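# Draw the reference picture on the pad with markers

## Task

Using the markers, reproduce the reference image named 'drawing' on the paper pad. The image represents the entire sheet, and its upper edge corresponds to the long edge of the pad that lies farthest from the robot. The narrow scrap strip next to the pad may be used for anything and does not count.

## Robot and tools

Robot: two arms, left_arm and right_arm, each ending in a five-fingered hand. The right arm has a right hand and the left arm a mirrored left hand. Calibrated base positions in the scene frame: left_arm (+0.016, +0.480, +0.041) m, right_arm (+0.046, -0.446, +0.041) m. Both are turned slightly about z.

Scene frame: the origin is at table height, halfway between the nominal bases. +x points out over the table, away from the robot, +z points up, and left_arm sits on the +y side. Image left and right do not match these arm names. The far long edge of the pad (the picture's top) is therefore toward +x.

Hand point axes (right hand): +z runs along straight fingers toward the tips, +x runs across the palm away from the thumb, and +y points out of the palm face. On the left hand, +x points toward the thumb instead. Straight fingertips end roughly 0.12 m past the hand point. A rigid mast near the wrist can collide with things.

Row layout: each row has 48 numbers in [-1, 1] and always covers both arms. The order is:
- left_arm dx, dy, dz, rx, ry, rz
- the left hand's 16 motor goals
- left current_limit, left speed
- then the same 24 numbers for right_arm and its hand.

Motor order for each hand: index_mcp, index_abd, index_pip, index_dip, middle_mcp, middle_abd, middle_pip, middle_dip, ring_mcp, ring_abd, ring_pip, ring_dip, thumb_cmc, thumb_axl, thumb_mcp, thumb_ipl. Each is an absolute goal, scaled between that hinge's two stops. Moving toward -1 generally curls the finger or swings the thumb in front of the palm. Straight values: mcp +0.75, abd 0, pip +0.58, dip +0.70, thumb_cmc +0.71, thumb_axl +0.68, thumb_mcp +0.23, thumb_ipl +0.17. A 0 here is a real goal, not 'no change'. To leave a hand alone, resend its hand_goal, hand_current_limit and hand_speed.

Hand strength and speed: current_limit maps -1..+1 to 0..550 mA, never below 11 mA. speed sets a hinge rate of (speed+1)/2 × 8.5 rad/s. They start at +0.4 and -0.6, and whatever you last sent stays in effect.

Pose numbers: the six pose numbers are offsets, not poses. They count from that arm's Hand target as it stood when the action or move began, along the scene axes. 1.0 equals 0.6 m of translation or 180 degrees of rotation, and rx, ry, rz form a single rotation vector. All six at 0 means return to the current Hand target. Repeating the same offset moves the arm further. Each step, commanded orientation is clipped to within 32 degrees of the measured one.

execute_actions: actions is a list of actions. Each action is up to 15 rows, one per 1/30 s step, and a short action holds its last row. Every row in an action is measured from that action's starting Hand target. cameras is optional: ["all"], [] or a list of names. An empty actions list returns images.

move: target is one 48-number row, or a list of up to 15 rows. All rows are offsets from the same starting Hand targets, and the arm travels in straight lines.
- speed: m/s, from 0.002 to 3.6, default 0.25. Rotation is capped at twice this value in rad/s. One value, or one per target.
- blend: corner rounding in m. 0 means stop at each target.
- stop_force: N, from 3 to 120. It ends an arm's path when its wrist senses that much push against the direction of travel. Use it when lowering a marker to the paper. Leave it out when lifting off. It cannot be trusted while the hand rotates.
- zero: resets the force baseline before the move; default true.
- blocking=false: returns early. It cannot be combined with stop_force.
- cameras: as in execute_actions.
The result adds a move: line with the outcome (done, off_target, moving, held, fault) and limits such as paced or held. done means the arm rests within 3 mm and 2 degrees of its target; it does not tell you about contact.

Other tools:
- wait: seconds from 0 to 10. Arms keep their last command.
- stop: brakes a running move.
- zoom_image: camera (cam_high, cam_above, cam_left_wrist or cam_right_wrist) and region [x0, y0, x1, y1] in pixels, at most 504 by 504. Only works on the latest images.
- show_instructions: shows the reference picture again.
- zero_wrist_force: arm, either left_arm or right_arm.
- finished_scene: scene 1 (optional).

Cameras: cam_high and cam_above are 896x504. cam_left_wrist and cam_right_wrist are 672x504 fisheye.

Results include:
- end_effector_position (m), quaternion and velocities, all in the scene frame.
- Hand target: the base that later offsets count from. A hand point can rest short of it; another command, even all zeros, pursues it again.
- Joint positions and torques. Torques include the arm's own weight.
- Wrist force and torque in the hand's own axes; a push from a surface reads as force into the arm.
- Per-motor lists in motor order: hand_goal, hand_measured, hand_current_ma, and hand_state (moving, goal, blocked or overload).
- Step readings for actions, and MOTOR HOT or fault lines when they occur.

Cautions:
- A net force around 150 N on an arm, or wrist contact torque near 19 to 21 N m, stops that arm for 10 s.
- Arms are stiff, so aiming even slightly below the paper surface can fault. Press markers gently and slowly.
- A motor held at 495 mA or more for 5 s shuts down. Grip markers firmly but below that level.
- Keep the arms and hands from pressing on each other; a clearance check limits this, but not always.
- Don't drop markers, knock anything off the table or leave things off it, or slam into fixed objects.
- Avoid paths passing close to an arm's own base.

Each tool is called after ">>>" by a JSON object that holds its "op" and its "data", one argument or row to a line.

Reference images:

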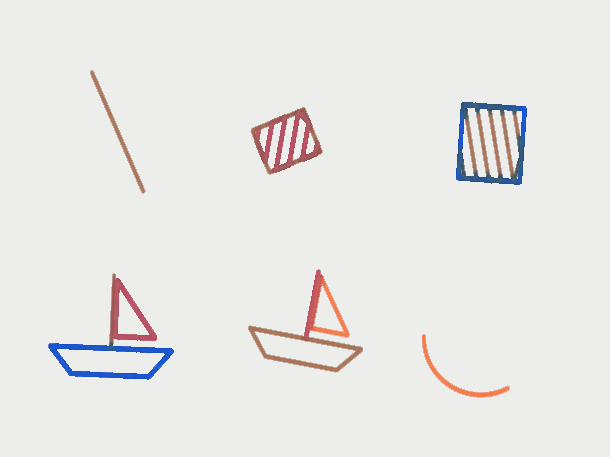

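## Session

>>> {"op": "execute_actions", "data": {
  "actions": []
}}

>>> {"op": "show_instructions", "data": {

}}

Scene clock: 0.00 s.
left_arm: end_effector_position=(+0.3280, +0.0795, +0.1599) hand_goal=(+0.754, +0.000, +0.576, +0.696, +0.754, +0.000, +0.576, +0.696, +0.754, +0.000, +0.576, +0.696, +0.714, +0.678, +0.226, +0.168) hand_measured=(+0.754, +0.000, +0.576, +0.696, +0.754, +0.000, +0.576, +0.696, +0.754, +0.000, +0.576, +0.696, +0.714, +0.678, +0.226, +0.168) hand_current_ma=(+0, +0, +0, +0, +0, +0, +0, +0, +0, +0, +0, +0, +0, +0, +0, +0) hand_state=(goal, goal, goal, goal, goal, goal, goal, goal, goal, goal, goal, goal, goal, goal, goal, goal) hand_current_limit=0.40 hand_speed=-0.60 end_effector_quat_wxyz=(-0.454, +0.845, -0.271, -0.085) | right_arm: end_effector_position=(+0.6878, -0.4380, +0.1945) hand_goal=(+0.754, +0.000, +0.576, +0.696, +0.754, +0.000, +0.576, +0.696, +0.754, +0.000, +0.576, +0.696, +0.714, +0.678, +0.226, +0.168) hand_measured=(+0.754, +0.000, +0.576, +0.696, +0.754, +0.000, +0.576, +0.696, +0.754, +0.000, +0.576, +0.696, +0.714, +0.678, +0.226, +0.168) hand_current_ma=(+0, +0, +0, +0, +0, +0, +0, +0, +0, +0, +0, +0, +0, +0, +0, +0) hand_state=(goal, goal, goal, goal, goal, goal, goal, goal, goal, goal, goal, goal, goal, goal, goal, goal) hand_current_limit=0.40 hand_speed=-0.60 end_effector_quat_wxyz=(+0.512, -0.238, +0.766, +0.306)
Joint positions: left_arm=[2.271 -2.007 -1.552 -1.899 2.245 1.09] | right_arm=[-0.564 -0.846 1.891 -3.003 -0.316 3.786]
Joint velocities: within noise
Joint torques (N m): no reading
Wrist force (N): no reading
Wrist torque (N m): no reading
Wrist force, peak (N): no reading
Hand target: left_arm +0.3280, +0.0795, +0.1599; -0.454, +0.845, -0.271, -0.085 | right_arm +0.6878, -0.4380, +0.1945; +0.512, -0.238, +0.766, +0.306

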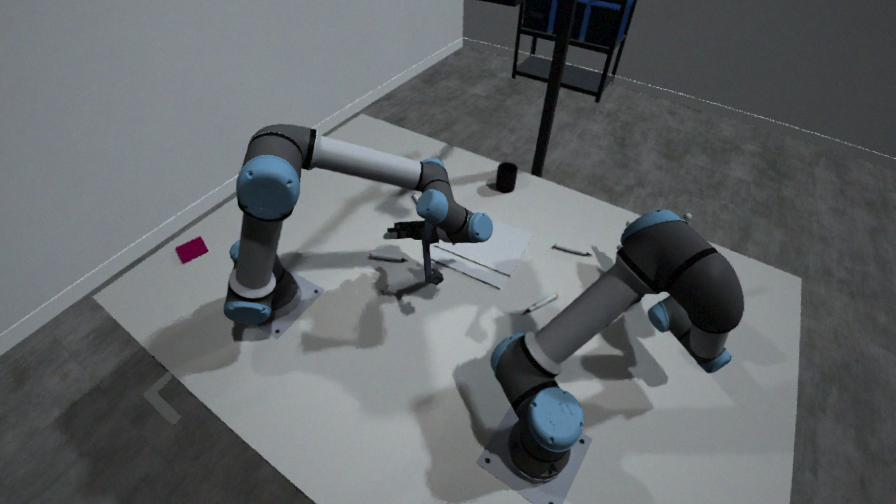

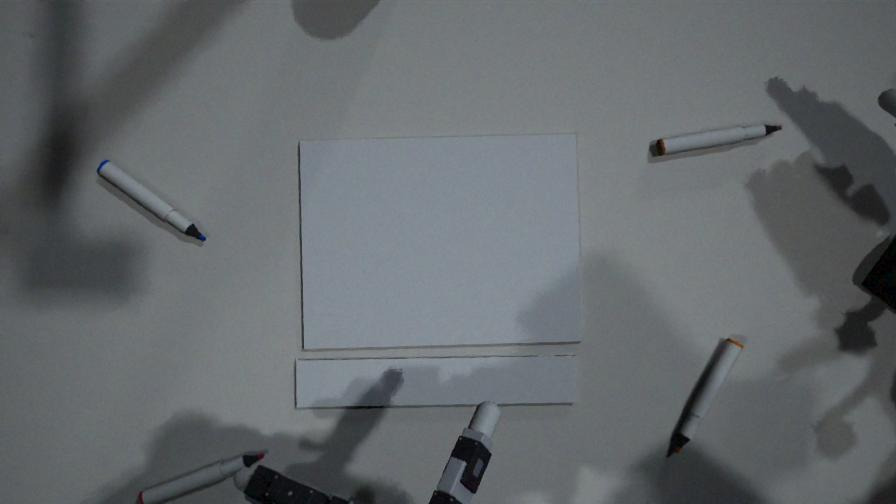

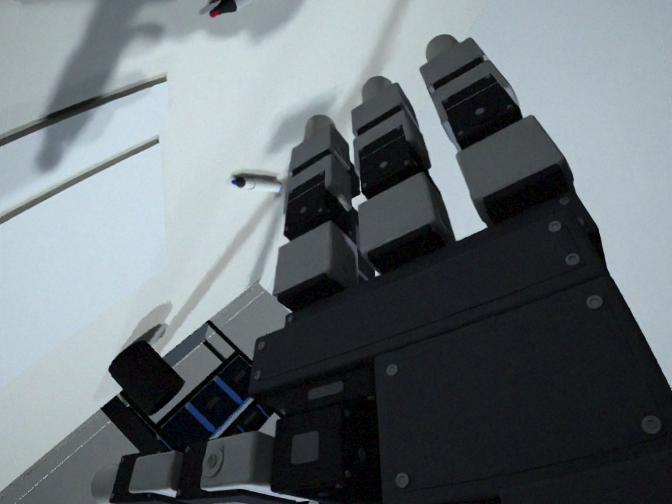

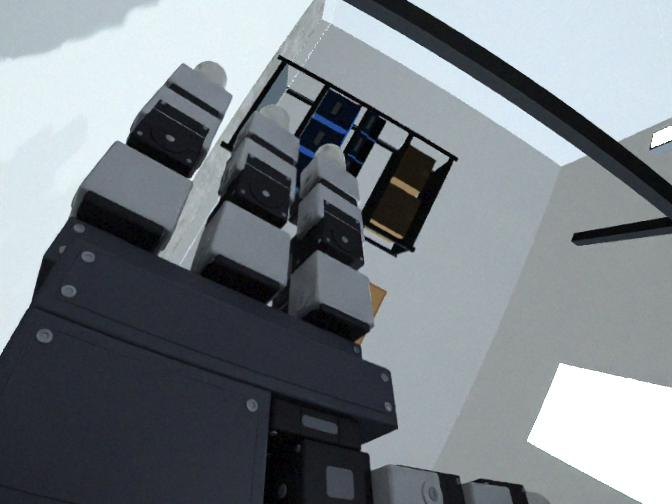

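Reference images for this scene: drawing.

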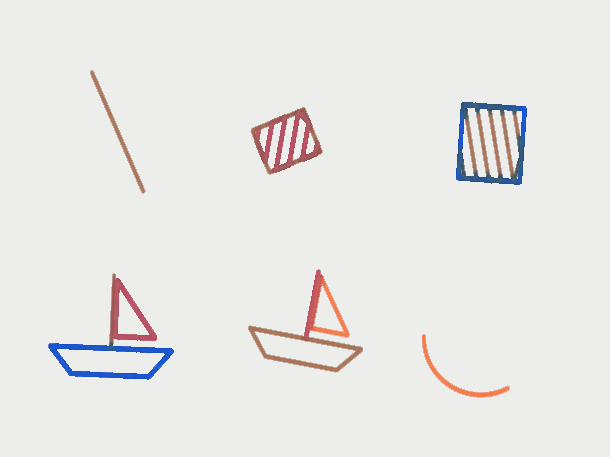

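>>> {"op": "move", "data": {
  "target": [-0.113,0.467,0.333,0,0,0,0.754,0,0.576,0.696,0.754,0,0.576,0.696,0.754,0,0.576,0.696,0.714,0.678,0.226,0.168,0.4,-0.6,0,0,0.1,0,0,0,0.754,0,0.576,0.696,0.754,0,0.576,0.696,0.754,0,0.576,0.696,0.714,0.678,0.226,0.168,0.4,-0.6],
  "cameras": ["all"]
}}

Scene clock: 165.03 s.
left_arm: end_effector_position=(+0.2602, +0.3597, +0.3596) hand_goal=(+0.754, +0.000, +0.576, +0.696, +0.754, +0.000, +0.576, +0.696, +0.754, +0.000, +0.576, +0.696, +0.714, +0.678, +0.226, +0.168) hand_measured=(+0.748, +0.000, +0.576, +0.696, +0.748, +0.000, +0.576, +0.696, +0.748, +0.000, +0.576, +0.696, +0.708, +0.678, +0.226, +0.168) hand_current_ma=(-19, +0, +1, +0, -16, +0, +1, +0, -21, +0, +1, +0, -16, -2, -1, -1) hand_state=(goal, goal, goal, goal, goal, goal, goal, goal, goal, goal, goal, goal, goal, goal, goal, goal) hand_current_limit=0.40 hand_speed=-0.60 end_effector_quat_wxyz=(-0.454, +0.845, -0.271, -0.085) end_effector_velocity=(+0.000, +0.001, +0.001) end_effector_angular_velocity=(+0.001, +0.002, -0.002) | right_arm: end_effector_position=(+0.6878, -0.4380, +0.2545) hand_goal=(+0.754, +0.000, +0.576, +0.696, +0.754, +0.000, +0.576, +0.696, +0.754, +0.000, +0.576, +0.696, +0.714, +0.678, +0.226, +0.168) hand_measured=(+0.754, -0.002, +0.576, +0.696, +0.754, -0.002, +0.576, +0.696, +0.754, -0.002, +0.576, +0.696, +0.714, +0.678, +0.226, +0.168) hand_current_ma=(-1, -1, +1, +0, -1, -1, +1, +0, -1, -1, +1, +0, +0, -1, +0, +0) hand_state=(goal, goal, goal, goal, goal, goal, goal, goal, goal, goal, goal, goal, goal, goal, goal, goal) hand_current_limit=0.40 hand_speed=-0.60 end_effector_quat_wxyz=(+0.512, -0.238, +0.766, +0.306)
Joint positions: left_arm=[2.669 -1.209 -1.932 -1.978 2.466 1.562] | right_arm=[-0.564 -0.97 1.887 -2.876 -0.316 3.786]
Joint velocities: left_arm=[0.002 0.002 0.001 -0.001 0.001 0.005] | right_arm=[within noise]
Joint torques (N m): left_arm=[6.55 13.08 32.62 -1.13 0.78 2.04] | right_arm=[3.49 -34.25 -13.77 -5.95 1.56 -0.56]
Wrist force (N): left_arm=[0.2 -0.1 -0.1] | right_arm=[-0.2 -0.2 -0.3]
Wrist torque (N m): left_arm=[0.02 -0.04 -0.07] | right_arm=[0.00 0.04 -0.04]
Wrist force, peak (N): left_arm=[1.4 2.3 -0.5] | right_arm=[-0.8 0.1 -0.1]
Hand target: left_arm +0.2602, +0.3597, +0.3597; -0.454, +0.845, -0.271, -0.085 | right_arm +0.6878, -0.4380, +0.2545; +0.512, -0.238, +0.766, +0.306
Off the commanded pose: left_arm 0.000 m, 0 deg | right_arm 0.000 m, 0 deg.
move: done

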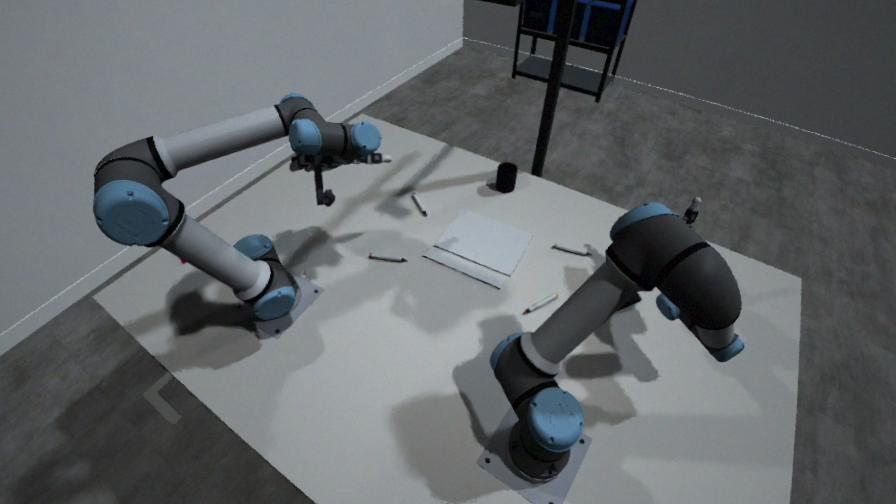

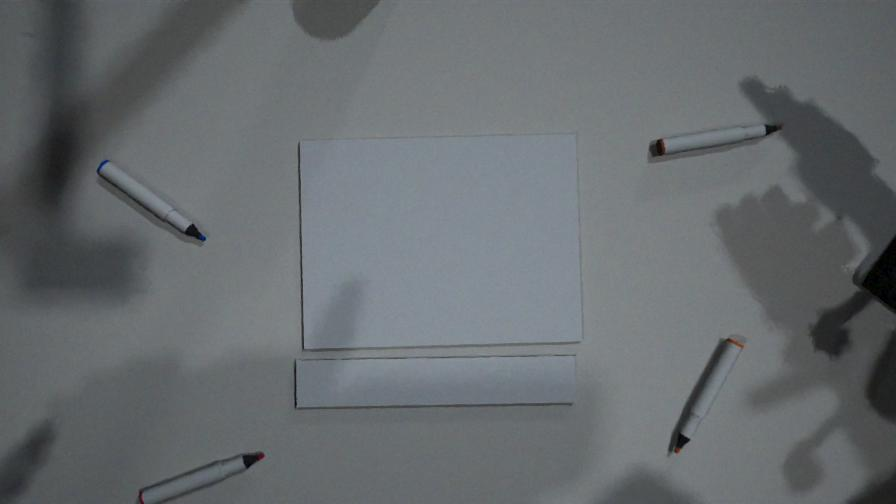

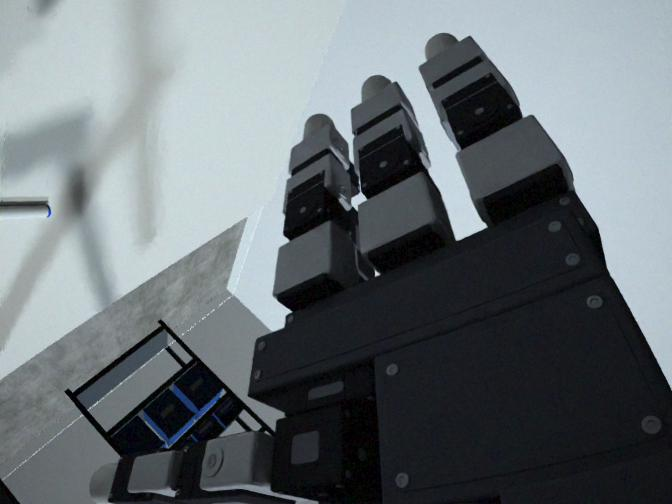

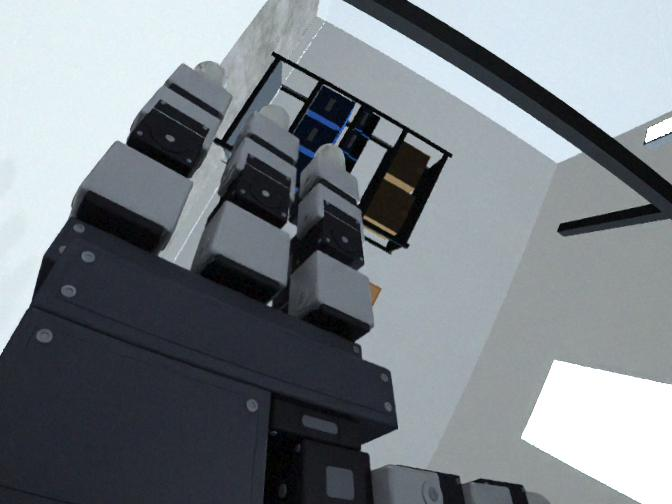

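>>> {"op": "zoom_image", "data": {
  "camera": "cam_above",
  "region": [640, 100, 800, 190]
}}

>>> {"op": "zoom_image", "data": {
  "camera": "cam_above",
  "region": [640, 320, 780, 470]
}}

>>> {"op": "zoom_image", "data": {
  "camera": "cam_above",
  "region": [280, 120, 600, 420]
}}

Scaled by 3.150.

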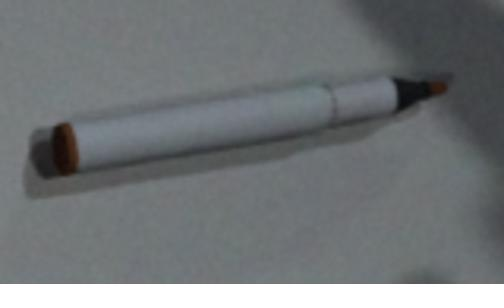

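Scaled by 3.360.

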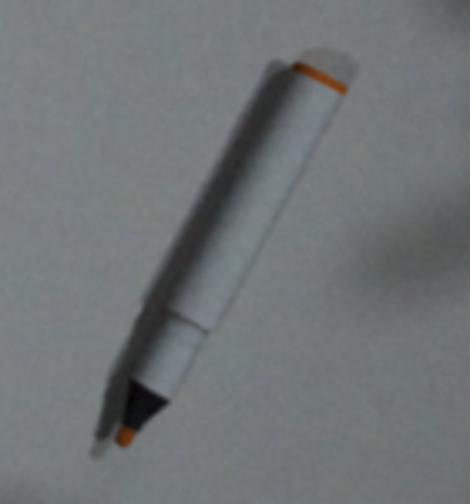

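Scaled by 1.575.

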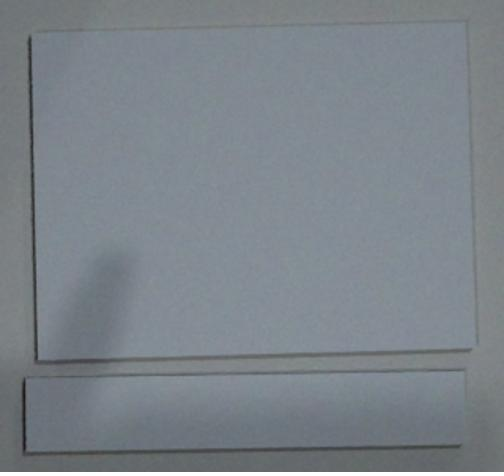

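>>> {"op": "move", "data": {
  "target": [0,0,0,0,0,0,0.754,0,0.576,0.696,0.754,0,0.576,0.696,0.754,0,0.576,0.696,0.714,0.678,0.226,0.168,0.4,-0.6,-0.352,0.303,-0.192,-0.331,-0.444,0.2346,0.479,0,-0.073,0.051,0.479,0,-0.073,0.051,0.754,0,0.576,0.696,-0.671,0.677,0.056,0.168,0.4,-0.6],
  "cameras": ["all"]
}}

Scene clock: 238.37 s.
left_arm: end_effector_position=(+0.2602, +0.3597, +0.3597) hand_goal=(+0.754, +0.000, +0.576, +0.696, +0.754, +0.000, +0.576, +0.696, +0.754, +0.000, +0.576, +0.696, +0.714, +0.678, +0.226, +0.168) hand_measured=(+0.748, +0.000, +0.576, +0.696, +0.748, +0.000, +0.576, +0.696, +0.748, +0.000, +0.576, +0.696, +0.708, +0.678, +0.226, +0.168) hand_current_ma=(-19, +0, +1, +0, -16, +0, +1, +0, -21, +0, +1, +0, -16, -2, -1, -1) hand_state=(goal, goal, goal, goal, goal, goal, goal, goal, goal, goal, goal, goal, goal, goal, goal, goal) hand_current_limit=0.40 hand_speed=-0.60 end_effector_quat_wxyz=(-0.454, +0.845, -0.271, -0.085) | right_arm: end_effector_position=(+0.4767, -0.2562, +0.1393) hand_goal=(+0.480, +0.000, -0.072, +0.052, +0.480, +0.000, -0.072, +0.052, +0.754, +0.000, +0.576, +0.696, -0.670, +0.678, +0.056, +0.168) hand_measured=(+0.476, -0.002, -0.070, +0.054, +0.476, -0.002, -0.070, +0.056, +0.746, -0.002, +0.576, +0.696, -0.672, +0.678, +0.056, +0.168) hand_current_ma=(-7, -1, +4, +4, -6, -1, +3, +5, -17, -1, +0, +0, -2, -1, +0, +0) hand_state=(goal, goal, goal, goal, goal, goal, goal, goal, goal, goal, goal, goal, goal, goal, goal, goal) hand_current_limit=0.40 hand_speed=-0.60 end_effector_quat_wxyz=(-0.555, +0.793, -0.204, +0.143)
Joint positions: left_arm=[2.669 -1.209 -1.932 -1.978 2.467 1.562] | right_arm=[-0.292 -1.348 2.523 -3.177 -0.386 2.032]
Joint torques (N m): left_arm=[8.04 13.48 32.25 1.19 3.67 2.01] | right_arm=[-1.15 -19.28 -7.76 -0.78 2.49 -1.27]
Wrist force (N): left_arm=[-0.1 0.1 -0.1] | right_arm=[0.6 -2.6 0.6]
Wrist torque (N m): left_arm=[0.05 -0.01 -0.09] | right_arm=[-0.39 -0.04 0.27]
Wrist force, peak (N): left_arm=[-0.3 -0.5 -0.4] | right_arm=[0.3 -2.8 1.3]
Hand target: left_arm +0.2602, +0.3597, +0.3597; -0.454, +0.845, -0.271, -0.085 | right_arm +0.4766, -0.2562, +0.1393; -0.555, +0.793, -0.204, +0.143
Off the commanded pose: left_arm 0.000 m, 0 deg | right_arm 0.000 m, 0 deg.
move: done

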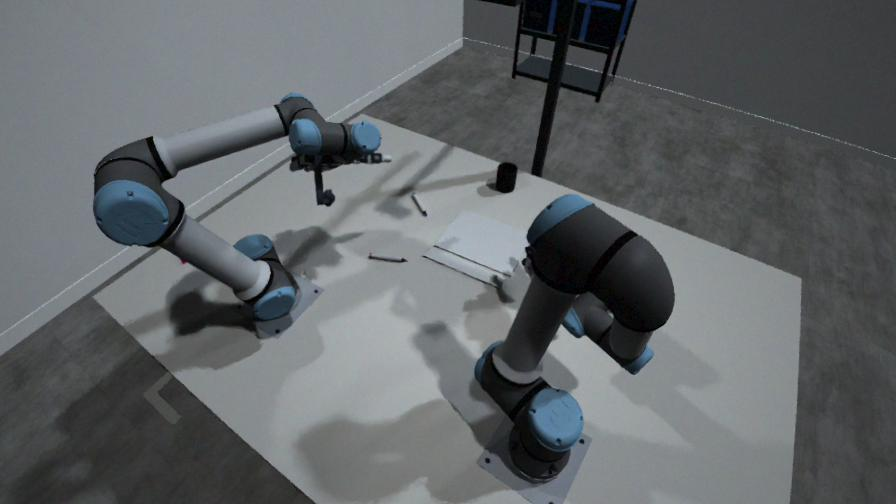

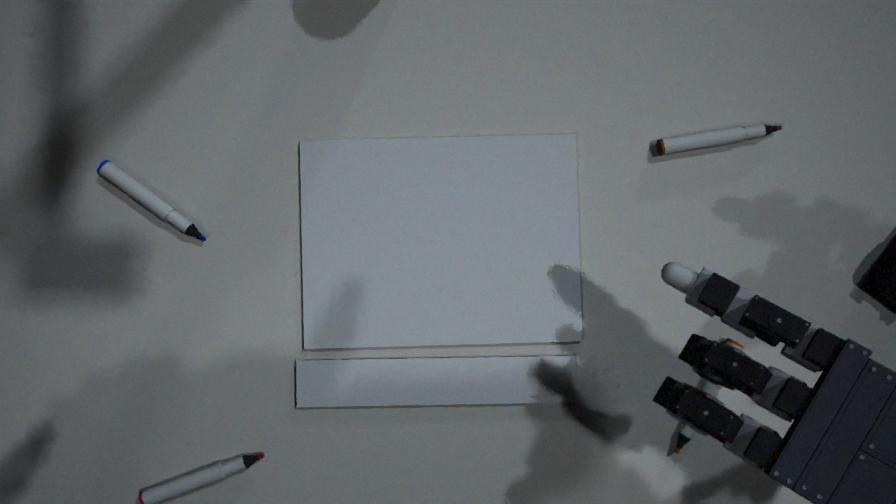

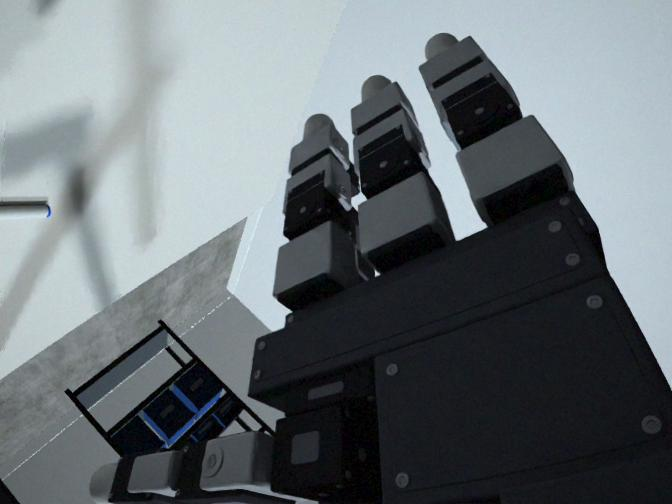

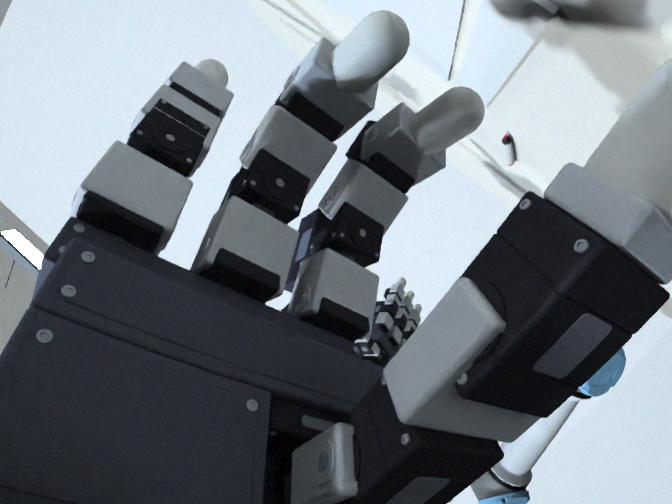

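>>> {"op": "move", "data": {
  "target": [0,0,0,0,0,0,0.754,0,0.576,0.696,0.754,0,0.576,0.696,0.754,0,0.576,0.696,0.714,0.678,0.226,0.168,0.4,-0.6,0,0,-0.1,0,0,0,0.479,0,-0.073,0.051,0.479,0,-0.073,0.051,0.754,0,0.576,0.696,-0.671,0.677,0.056,0.168,0.4,-0.6],
  "cameras": ["cam_above","cam_right_wrist"]
}}

>>> {"op": "zoom_image", "data": {
  "camera": "cam_above",
  "region": [620, 220, 896, 504]
}}

Scene clock: 250.03 s.
left_arm: end_effector_position=(+0.2602, +0.3597, +0.3597) hand_goal=(+0.754, +0.000, +0.576, +0.696, +0.754, +0.000, +0.576, +0.696, +0.754, +0.000, +0.576, +0.696, +0.714, +0.678, +0.226, +0.168) hand_measured=(+0.748, +0.000, +0.576, +0.696, +0.748, +0.000, +0.576, +0.696, +0.748, +0.000, +0.576, +0.696, +0.708, +0.678, +0.226, +0.168) hand_current_ma=(-19, +0, +1, +0, -16, +0, +1, +0, -21, +0, +1, +0, -16, -2, -1, -1) hand_state=(goal, goal, goal, goal, goal, goal, goal, goal, goal, goal, goal, goal, goal, goal, goal, goal) hand_current_limit=0.40 hand_speed=-0.60 end_effector_quat_wxyz=(-0.454, +0.845, -0.271, -0.085) | right_arm: end_effector_position=(+0.4767, -0.2562, +0.0793) hand_goal=(+0.480, +0.000, -0.072, +0.052, +0.480, +0.000, -0.072, +0.052, +0.754, +0.000, +0.576, +0.696, -0.670, +0.678, +0.056, +0.168) hand_measured=(+0.476, -0.002, -0.070, +0.054, +0.476, -0.002, -0.070, +0.056, +0.744, -0.002, +0.576, +0.696, -0.672, +0.678, +0.056, +0.168) hand_current_ma=(-8, -1, +4, +4, -7, -1, +3, +5, -20, -1, +0, +0, -2, -1, +0, +0) hand_state=(goal, goal, goal, goal, goal, goal, goal, goal, goal, goal, goal, goal, goal, goal, goal, goal) hand_current_limit=0.40 hand_speed=-0.60 end_effector_quat_wxyz=(-0.555, +0.793, -0.204, +0.143)
Joint positions: left_arm=[2.669 -1.209 -1.932 -1.978 2.467 1.562] | right_arm=[-0.292 -1.111 2.537 -3.429 -0.386 2.032]
Joint torques (N m): left_arm=[7.86 12.95 30.33 3.09 3.39 2.01] | right_arm=[8.89 -15.97 -1.44 -3.06 0.18 -1.6]
Wrist force (N): left_arm=[0.0 -0.1 0.0] | right_arm=[0.3 -2.4 0.8]
Wrist torque (N m): left_arm=[0.02 -0.02 -0.10] | right_arm=[-0.38 0.00 0.18]
Wrist force, peak (N): left_arm=[-0.1 -0.6 -0.1] | right_arm=[0.8 -4.4 0.6]
Hand target: left_arm +0.2602, +0.3597, +0.3597; -0.454, +0.845, -0.271, -0.085 | right_arm +0.4766, -0.2562, +0.0793; -0.555, +0.793, -0.204, +0.143
Off the commanded pose: left_arm 0.000 m, 0 deg | right_arm 0.000 m, 0 deg.
move: done
Images, in order (width x height): cam_above 896x504, cam_right_wrist 672x504.

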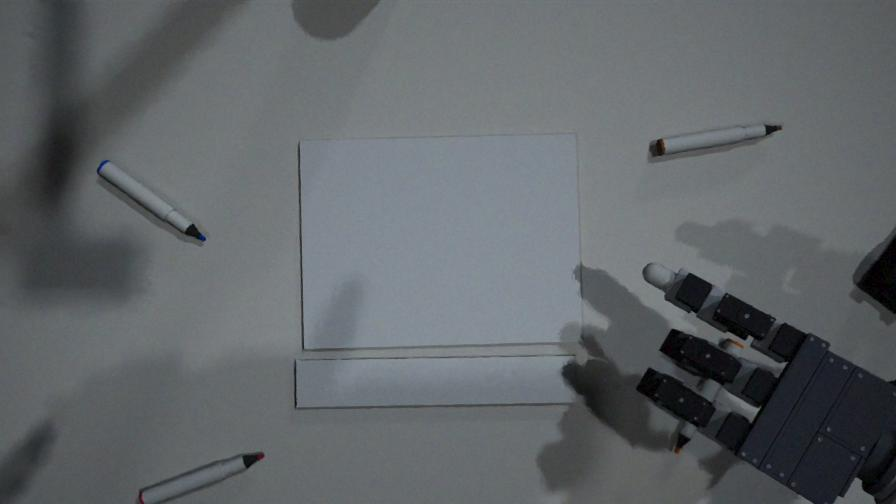

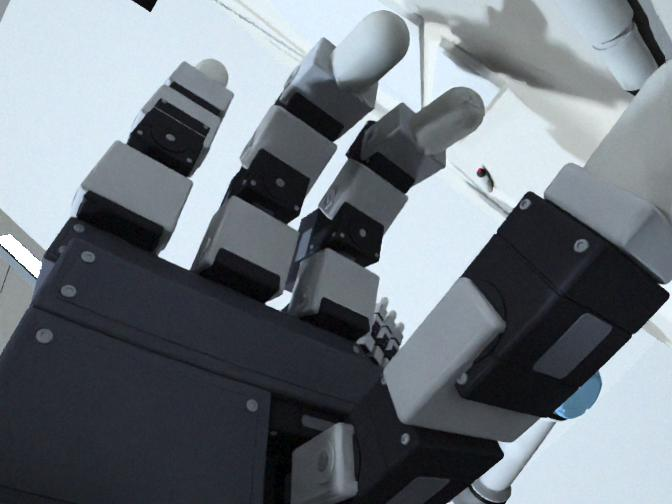

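Scaled by 1.775.

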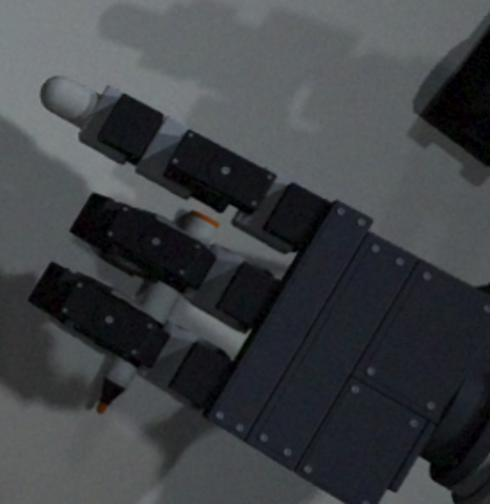

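>>> {"op": "move", "data": {
  "target": [0,0,0,0,0,0,0.754,0,0.576,0.696,0.754,0,0.576,0.696,0.754,0,0.576,0.696,0.714,0.678,0.226,0.168,0.4,-0.6,0,0,-0.09,0,0,0,0.479,0,-0.073,0.051,0.479,0,-0.073,0.051,0.754,0,0.576,0.696,-0.671,0.677,0.056,0.168,0.4,-0.6],
  "speed": 0.04,
  "stop_force": 4,
  "cameras": ["cam_above","cam_right_wrist"]
}}

>>> {"op": "zoom_image", "data": {
  "camera": "cam_above",
  "region": [620, 220, 896, 504]
}}

Scene clock: 290.57 s.
left_arm: end_effector_position=(+0.2602, +0.3597, +0.3597) hand_goal=(+0.754, +0.000, +0.576, +0.696, +0.754, +0.000, +0.576, +0.696, +0.754, +0.000, +0.576, +0.696, +0.714, +0.678, +0.226, +0.168) hand_measured=(+0.748, +0.000, +0.576, +0.696, +0.748, +0.000, +0.576, +0.696, +0.748, +0.000, +0.576, +0.696, +0.708, +0.678, +0.226, +0.168) hand_current_ma=(-19, +0, +1, +0, -16, +0, +1, +0, -21, +0, +1, +0, -16, -2, -1, -1) hand_state=(goal, goal, goal, goal, goal, goal, goal, goal, goal, goal, goal, goal, goal, goal, goal, goal) hand_current_limit=0.40 hand_speed=-0.60 end_effector_quat_wxyz=(-0.454, +0.845, -0.271, -0.085) | right_arm: end_effector_position=(+0.4766, -0.2562, +0.0361) hand_goal=(+0.480, +0.000, -0.072, +0.052, +0.480, +0.000, -0.072, +0.052, +0.754, +0.000, +0.576, +0.696, -0.670, +0.678, +0.056, +0.168) hand_measured=(+0.474, -0.002, -0.070, +0.054, +0.474, -0.002, -0.070, +0.056, +0.744, -0.002, +0.576, +0.696, -0.672, +0.678, +0.056, +0.168) hand_current_ma=(-10, -1, +3, +4, -9, -1, +3, +5, -23, -1, +0, +0, -3, -1, +1, +0) hand_state=(goal, goal, goal, goal, goal, goal, goal, goal, goal, goal, goal, goal, goal, goal, goal, goal) hand_current_limit=0.40 hand_speed=-0.60 end_effector_quat_wxyz=(-0.555, +0.793, -0.204, +0.143)
Joint positions: left_arm=[2.669 -1.209 -1.932 -1.978 2.467 1.562] | right_arm=[-0.292 -0.934 2.524 -3.591 -0.386 2.031]
Joint torques (N m): left_arm=[7.62 12.69 28.9 4.39 3.33 2.02] | right_arm=[-2.57 -24.34 4.99 -5.71 0.32 -1.59]
Wrist force (N): left_arm=[0.2 0.1 -0.1] | right_arm=[0.4 -3.0 0.6]
Wrist torque (N m): left_arm=[0.05 -0.04 -0.08] | right_arm=[-0.44 -0.01 0.17]
Wrist force, peak (N): left_arm=[-0.6 -0.5 0.2] | right_arm=[-1.4 -24.6 -6.0]
Hand target: left_arm +0.2602, +0.3597, +0.3597; -0.454, +0.845, -0.271, -0.085 | right_arm +0.4766, -0.2562, +0.0361; -0.555, +0.793, -0.204, +0.143 (not the last commanded pose)
Off the commanded pose: left_arm 0.000 m, 0 deg | right_arm 0.011 m, 0 deg.
move: contact (right_arm)
Images, in order (width x height): cam_above 896x504, cam_right_wrist 672x504.

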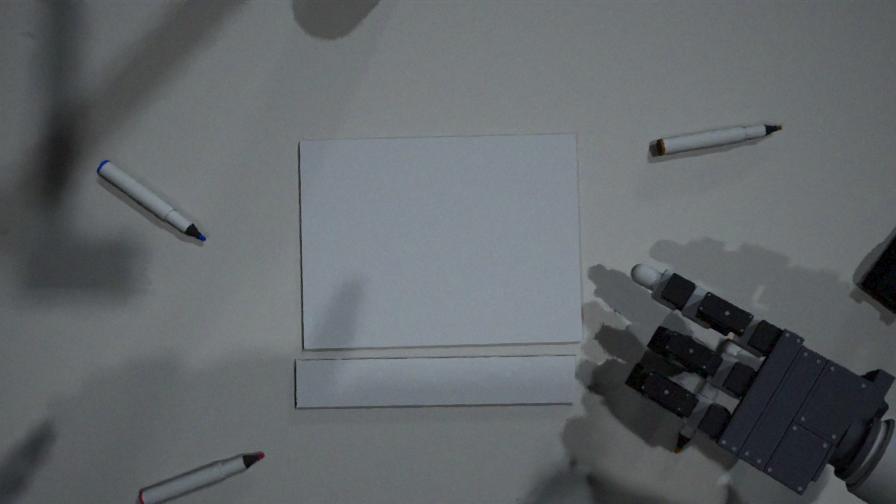

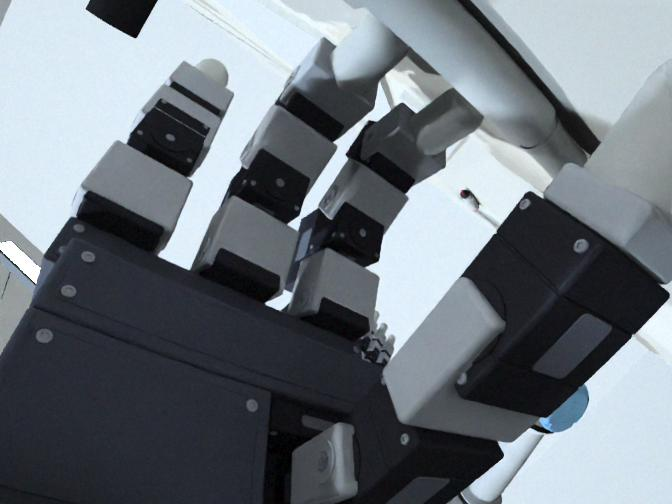

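Scaled by 1.775.

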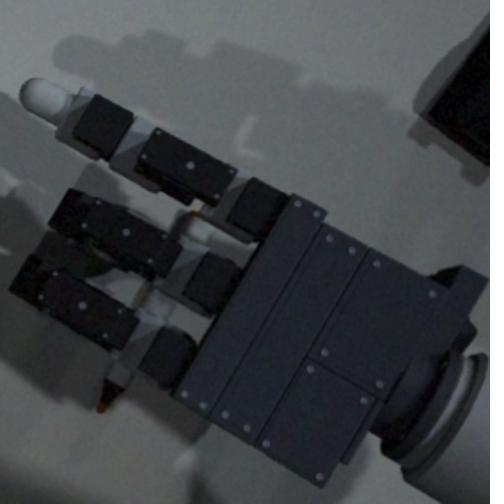

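>>> {"op": "move", "data": {
  "target": [
    [0,0,0,0,0,0,0.754,0,0.576,0.696,0.754,0,0.576,0.696,0.754,0,0.576,0.696,0.714,0.678,0.226,0.168,0.4,-0.6,0.0237,0.0153,0.02,0,0,0.0139,0.479,0,-0.073,0.051,0.479,0,-0.073,0.051,0.754,0,0.576,0.696,-0.671,0.677,0.056,0.168,0.4,-0.6],
    [0,0,0,0,0,0,0.754,0,0.576,0.696,0.754,0,0.576,0.696,0.754,0,0.576,0.696,0.714,0.678,0.226,0.168,0.4,-0.6,0.0237,0.0153,0.0023,0,0,0.0139,0.479,0,-0.073,0.051,0.479,0,-0.073,0.051,0.754,0,0.576,0.696,-0.671,0.677,0.056,0.168,0.4,-0.6]
  ],
  "speed": 0.05,
  "cameras": ["cam_above","cam_right_wrist"]
}}

>>> {"op": "zoom_image", "data": {
  "camera": "cam_above",
  "region": [620, 220, 896, 504]
}}

>>> {"op": "zoom_image", "data": {
  "camera": "cam_right_wrist",
  "region": [320, 0, 672, 250]
}}

Scene clock: 319.37 s.
left_arm: end_effector_position=(+0.2602, +0.3597, +0.3597) hand_goal=(+0.754, +0.000, +0.576, +0.696, +0.754, +0.000, +0.576, +0.696, +0.754, +0.000, +0.576, +0.696, +0.714, +0.678, +0.226, +0.168) hand_measured=(+0.748, +0.000, +0.576, +0.696, +0.748, +0.000, +0.576, +0.696, +0.748, +0.000, +0.576, +0.696, +0.708, +0.678, +0.226, +0.168) hand_current_ma=(-19, +0, +1, +0, -16, +0, +1, +0, -21, +0, +1, +0, -16, -2, -1, -1) hand_state=(goal, goal, goal, goal, goal, goal, goal, goal, goal, goal, goal, goal, goal, goal, goal, goal) hand_current_limit=0.40 hand_speed=-0.60 end_effector_quat_wxyz=(-0.454, +0.845, -0.271, -0.085) | right_arm: end_effector_position=(+0.4909, -0.2471, +0.0376) hand_goal=(+0.480, +0.000, -0.072, +0.052, +0.480, +0.000, -0.072, +0.052, +0.754, +0.000, +0.576, +0.696, -0.670, +0.678, +0.056, +0.168) hand_measured=(+0.474, -0.002, -0.070, +0.054, +0.474, -0.002, -0.070, +0.056, +0.744, -0.002, +0.576, +0.696, -0.672, +0.678, +0.056, +0.168) hand_current_ma=(-10, -1, +3, +4, -9, -1, +3, +5, -23, -1, +0, +0, -3, -1, +1, +0) hand_state=(goal, goal, goal, goal, goal, goal, goal, goal, goal, goal, goal, goal, goal, goal, goal, goal) hand_current_limit=0.40 hand_speed=-0.60 end_effector_quat_wxyz=(-0.558, +0.798, -0.187, +0.131)
Joint positions: left_arm=[2.669 -1.209 -1.932 -1.978 2.467 1.562] | right_arm=[-0.255 -0.944 2.466 -3.509 -0.383 2.015]
Joint torques (N m): left_arm=[7.45 12.69 27.23 4.38 3.05 1.91] | right_arm=[-7.77 -23.61 3.66 0.14 1.25 -0.07]
Wrist force (N): left_arm=[-0.1 -0.1 0.2] | right_arm=[0.9 -2.1 1.1]
Wrist torque (N m): left_arm=[0.00 -0.01 -0.09] | right_arm=[-0.37 -0.08 0.30]
Wrist force, peak (N): left_arm=[-0.6 -0.1 -0.4] | right_arm=[0.5 -3.2 1.0]
Hand target: left_arm +0.2602, +0.3597, +0.3597; -0.454, +0.845, -0.271, -0.085 | right_arm +0.4908, -0.2470, +0.0375; -0.558, +0.798, -0.187, +0.131
Off the commanded pose: left_arm 0.000 m, 0 deg | right_arm 0.000 m, 0 deg.
move: done
Images, in order (width x height): cam_above 896x504, cam_right_wrist 672x504.

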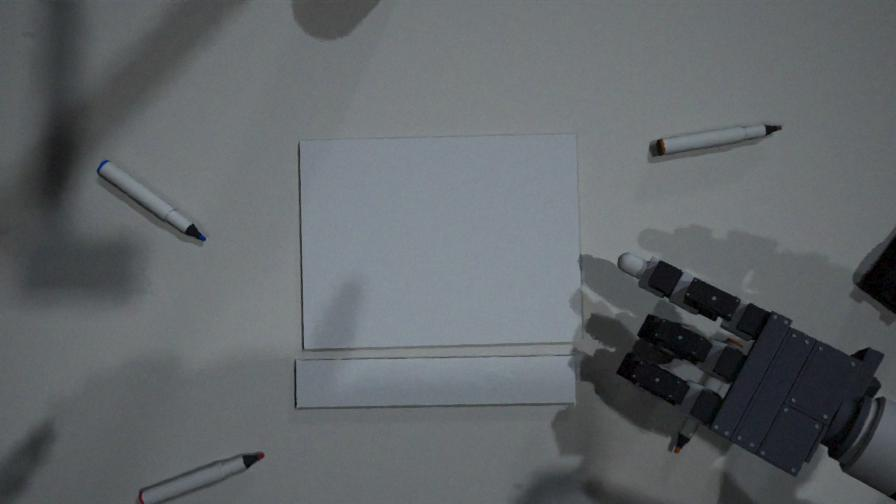

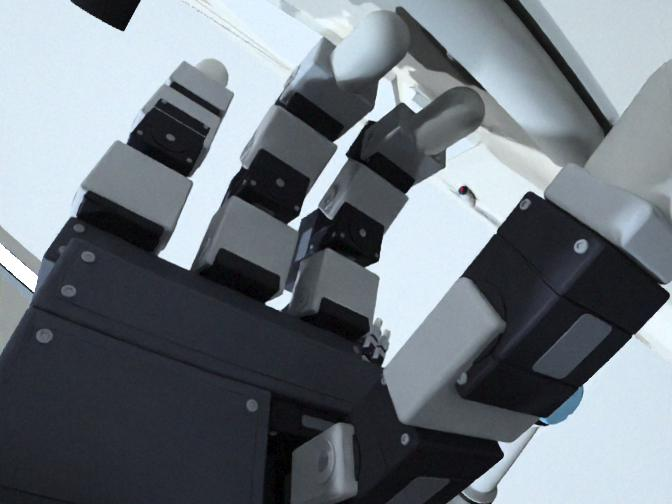

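Scaled by 1.775.

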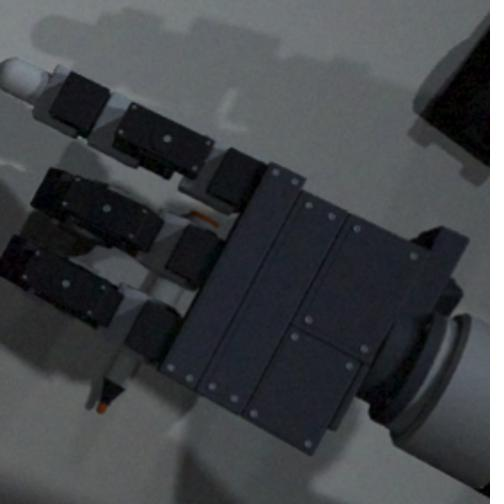

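Scaled by 1.432 from the camera's 672x504 image, which has a finer 960x720 frame.

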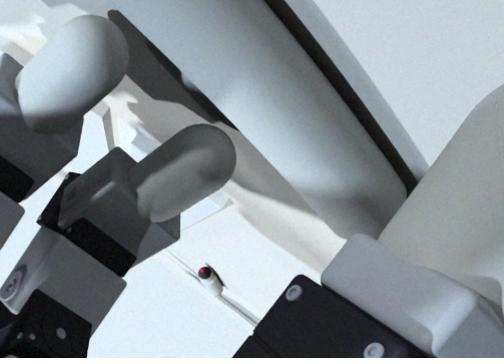

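>>> {"op": "move", "data": {
  "target": [0,0,0,0,0,0,0.754,0,0.576,0.696,0.754,0,0.576,0.696,0.754,0,0.576,0.696,0.714,0.678,0.226,0.168,0.4,-0.6,0,0,0,0,0,0,0.20,0,-0.073,0.051,0.20,0,-0.073,0.051,0.754,0,0.576,0.696,-0.671,0.677,-0.17,0.168,0.4,-0.85],
  "speed": 0.05,
  "cameras": ["cam_above","cam_right_wrist"]
}}

>>> {"op": "zoom_image", "data": {
  "camera": "cam_right_wrist",
  "region": [320, 0, 672, 250]
}}

>>> {"op": "zoom_image", "data": {
  "camera": "cam_above",
  "region": [620, 220, 896, 504]
}}

Scene clock: 332.73 s.
left_arm: end_effector_position=(+0.2602, +0.3597, +0.3597) hand_goal=(+0.754, +0.000, +0.576, +0.696, +0.754, +0.000, +0.576, +0.696, +0.754, +0.000, +0.576, +0.696, +0.714, +0.678, +0.226, +0.168) hand_measured=(+0.748, +0.000, +0.576, +0.696, +0.748, +0.000, +0.576, +0.696, +0.748, +0.000, +0.576, +0.696, +0.708, +0.678, +0.226, +0.168) hand_current_ma=(-19, +0, +1, +0, -16, +0, +1, +0, -21, +0, +1, +0, -16, -2, -1, -1) hand_state=(goal, goal, goal, goal, goal, goal, goal, goal, goal, goal, goal, goal, goal, goal, goal, goal) hand_current_limit=0.40 hand_speed=-0.60 end_effector_quat_wxyz=(-0.454, +0.845, -0.271, -0.085) | right_arm: end_effector_position=(+0.4908, -0.2470, +0.0375) hand_goal=(+0.200, +0.000, -0.072, +0.052, +0.200, +0.000, -0.072, +0.052, +0.754, +0.000, +0.576, +0.696, -0.670, +0.678, -0.170, +0.168) hand_measured=(+0.198, -0.002, -0.070, +0.054, +0.198, -0.002, -0.070, +0.056, +0.744, -0.002, +0.576, +0.696, -0.672, +0.678, -0.166, +0.168) hand_current_ma=(-2, -1, +3, +4, -2, -1, +3, +5, -23, -1, +0, +0, -3, -1, +9, +0) hand_state=(goal, goal, goal, goal, goal, goal, goal, goal, goal, goal, goal, goal, goal, goal, goal, goal) hand_current_limit=0.40 hand_speed=-0.85 end_effector_quat_wxyz=(-0.558, +0.798, -0.187, +0.131)
Joint positions: left_arm=[2.669 -1.209 -1.932 -1.978 2.467 1.562] | right_arm=[-0.255 -0.944 2.466 -3.509 -0.383 2.015]
Joint torques (N m): left_arm=[7.33 12.5 25.18 4.36 2.97 1.98] | right_arm=[-7.54 -27.18 2.69 0.59 0.99 -1.49]
Wrist force (N): left_arm=[0.2 -0.4 -0.1] | right_arm=[0.6 -2.1 0.7]
Wrist torque (N m): left_arm=[-0.01 -0.03 -0.07] | right_arm=[-0.31 -0.03 0.29]
Wrist force, peak (N): left_arm=[0.0 -0.4 -0.6] | right_arm=[0.9 -2.8 0.9]
Hand target: left_arm +0.2602, +0.3597, +0.3597; -0.454, +0.845, -0.271, -0.085 | right_arm +0.4908, -0.2470, +0.0375; -0.558, +0.798, -0.187, +0.131
Off the commanded pose: left_arm 0.000 m, 0 deg | right_arm 0.000 m, 0 deg.
move: done
Images, in order (width x height): cam_above 896x504, cam_right_wrist 672x504.

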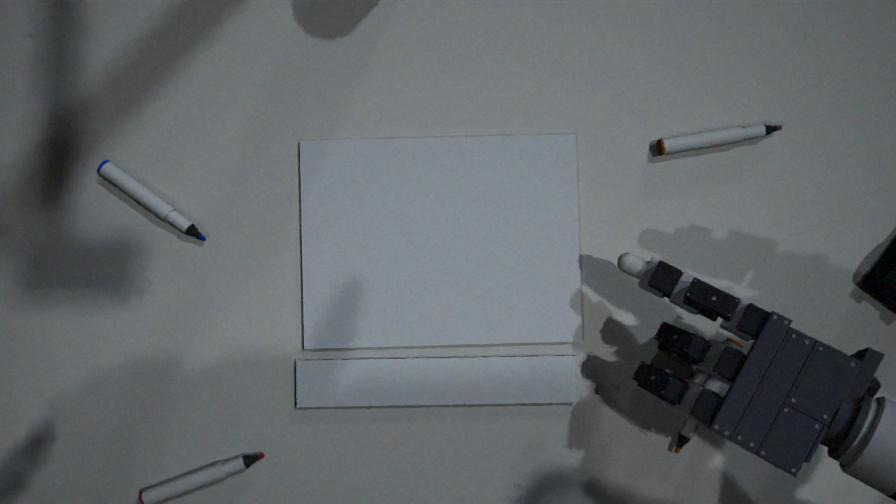

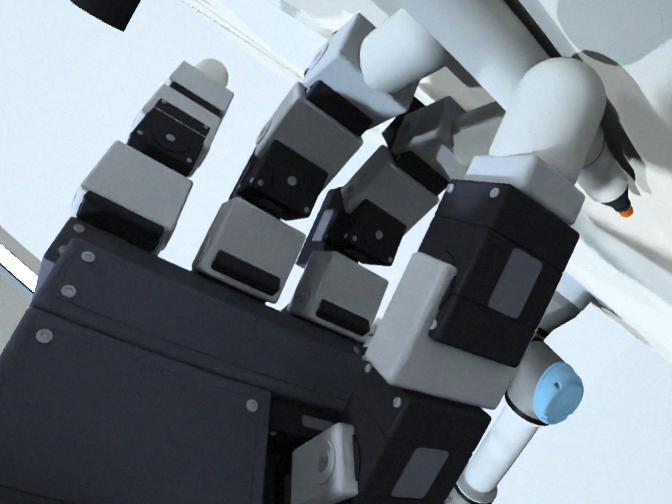

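Scaled by 1.432 from the camera's 672x504 image, which has a finer 960x720 frame.

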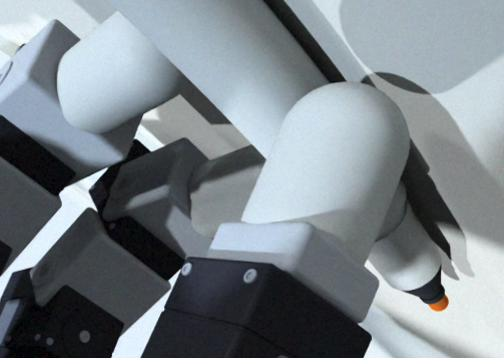

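Scaled by 1.775.

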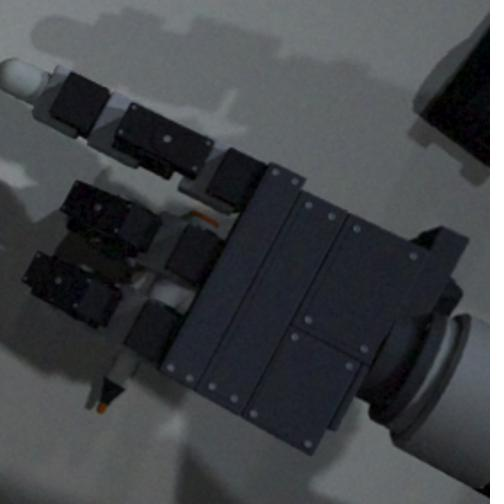

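>>> {"op": "move", "data": {
  "target": [0,0,0,0,0,0,0.754,0,0.576,0.696,0.754,0,0.576,0.696,0.754,0,0.576,0.696,0.714,0.678,0.226,0.168,0.4,-0.6,0,0,0,0,0,0,0.12,0,-0.073,0.051,0.12,0,-0.073,0.051,0.754,0,0.576,0.696,-0.671,0.677,-0.23,0.168,0.4,-0.9],
  "speed": 0.05,
  "cameras": ["cam_right_wrist"]
}}

>>> {"op": "zoom_image", "data": {
  "camera": "cam_right_wrist",
  "region": [320, 0, 672, 250]
}}

Scene clock: 339.40 s.
left_arm: end_effector_position=(+0.2602, +0.3597, +0.3597) hand_goal=(+0.754, +0.000, +0.576, +0.696, +0.754, +0.000, +0.576, +0.696, +0.754, +0.000, +0.576, +0.696, +0.714, +0.678, +0.226, +0.168) hand_measured=(+0.748, +0.000, +0.576, +0.696, +0.748, +0.000, +0.576, +0.696, +0.748, +0.000, +0.576, +0.696, +0.708, +0.678, +0.226, +0.168) hand_current_ma=(-19, +0, +1, +0, -16, +0, +1, +0, -21, +0, +1, +0, -16, -2, -1, -1) hand_state=(goal, goal, goal, goal, goal, goal, goal, goal, goal, goal, goal, goal, goal, goal, goal, goal) hand_current_limit=0.40 hand_speed=-0.60 end_effector_quat_wxyz=(-0.454, +0.845, -0.271, -0.085) | right_arm: end_effector_position=(+0.4908, -0.2470, +0.0375) hand_goal=(+0.120, +0.000, -0.072, +0.052, +0.120, +0.000, -0.072, +0.052, +0.754, +0.000, +0.576, +0.696, -0.670, +0.678, -0.230, +0.168) hand_measured=(+0.170, -0.002, -0.064, +0.054, +0.170, -0.002, -0.064, +0.054, +0.744, -0.002, +0.576, +0.696, -0.670, +0.678, -0.170, +0.186) hand_current_ma=(+163, -1, +14, +2, +161, -1, +14, +2, -23, -1, +0, +0, -1, -1, +263, +59) hand_state=(blocked, goal, goal, goal, blocked, goal, goal, goal, goal, goal, goal, goal, goal, goal, blocked, goal) hand_current_limit=0.40 hand_speed=-0.90 end_effector_quat_wxyz=(-0.558, +0.798, -0.187, +0.131)
Joint positions: left_arm=[2.669 -1.209 -1.932 -1.978 2.467 1.562] | right_arm=[-0.255 -0.944 2.466 -3.509 -0.383 2.015]
Joint torques (N m): left_arm=[7.22 12.62 24.46 4.33 2.8 2] | right_arm=[-8.55 -33.75 1.48 0.33 1.32 -0.69]
Wrist force (N): left_arm=[-0.3 0.3 -0.1] | right_arm=[0.6 -6.9 -0.1]
Wrist torque (N m): left_arm=[0.09 0.02 -0.13] | right_arm=[-0.53 -0.04 0.26]
Wrist force, peak (N): left_arm=[-0.3 -0.7 -0.2] | right_arm=[0.4 -7.2 0.3]
Hand target: left_arm +0.2602, +0.3597, +0.3597; -0.454, +0.845, -0.271, -0.085 | right_arm +0.4908, -0.2470, +0.0375; -0.558, +0.798, -0.187, +0.131
Off the commanded pose: left_arm 0.000 m, 0 deg | right_arm 0.000 m, 0 deg.
move: done
Images, in order (width x height): cam_right_wrist 672x504.

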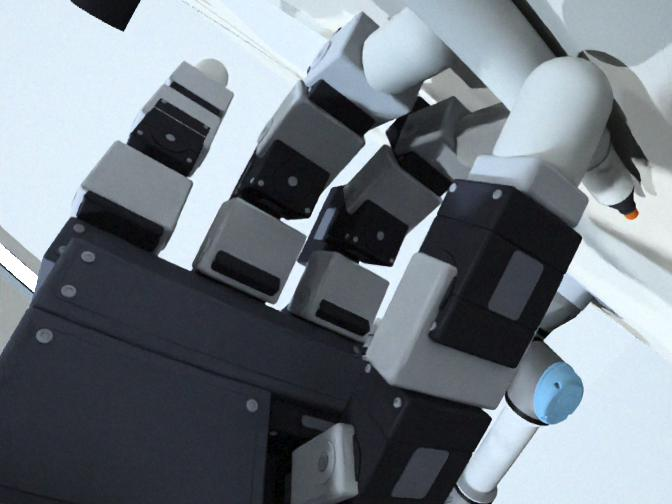

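Scaled by 1.432 from the camera's 672x504 image, which has a finer 960x720 frame.

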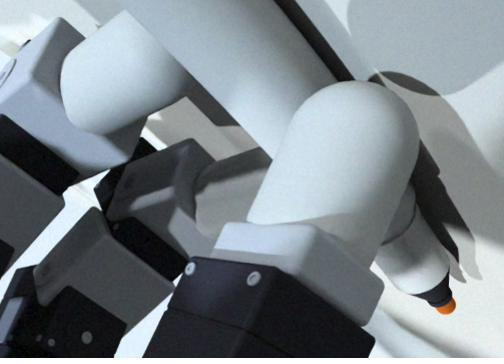

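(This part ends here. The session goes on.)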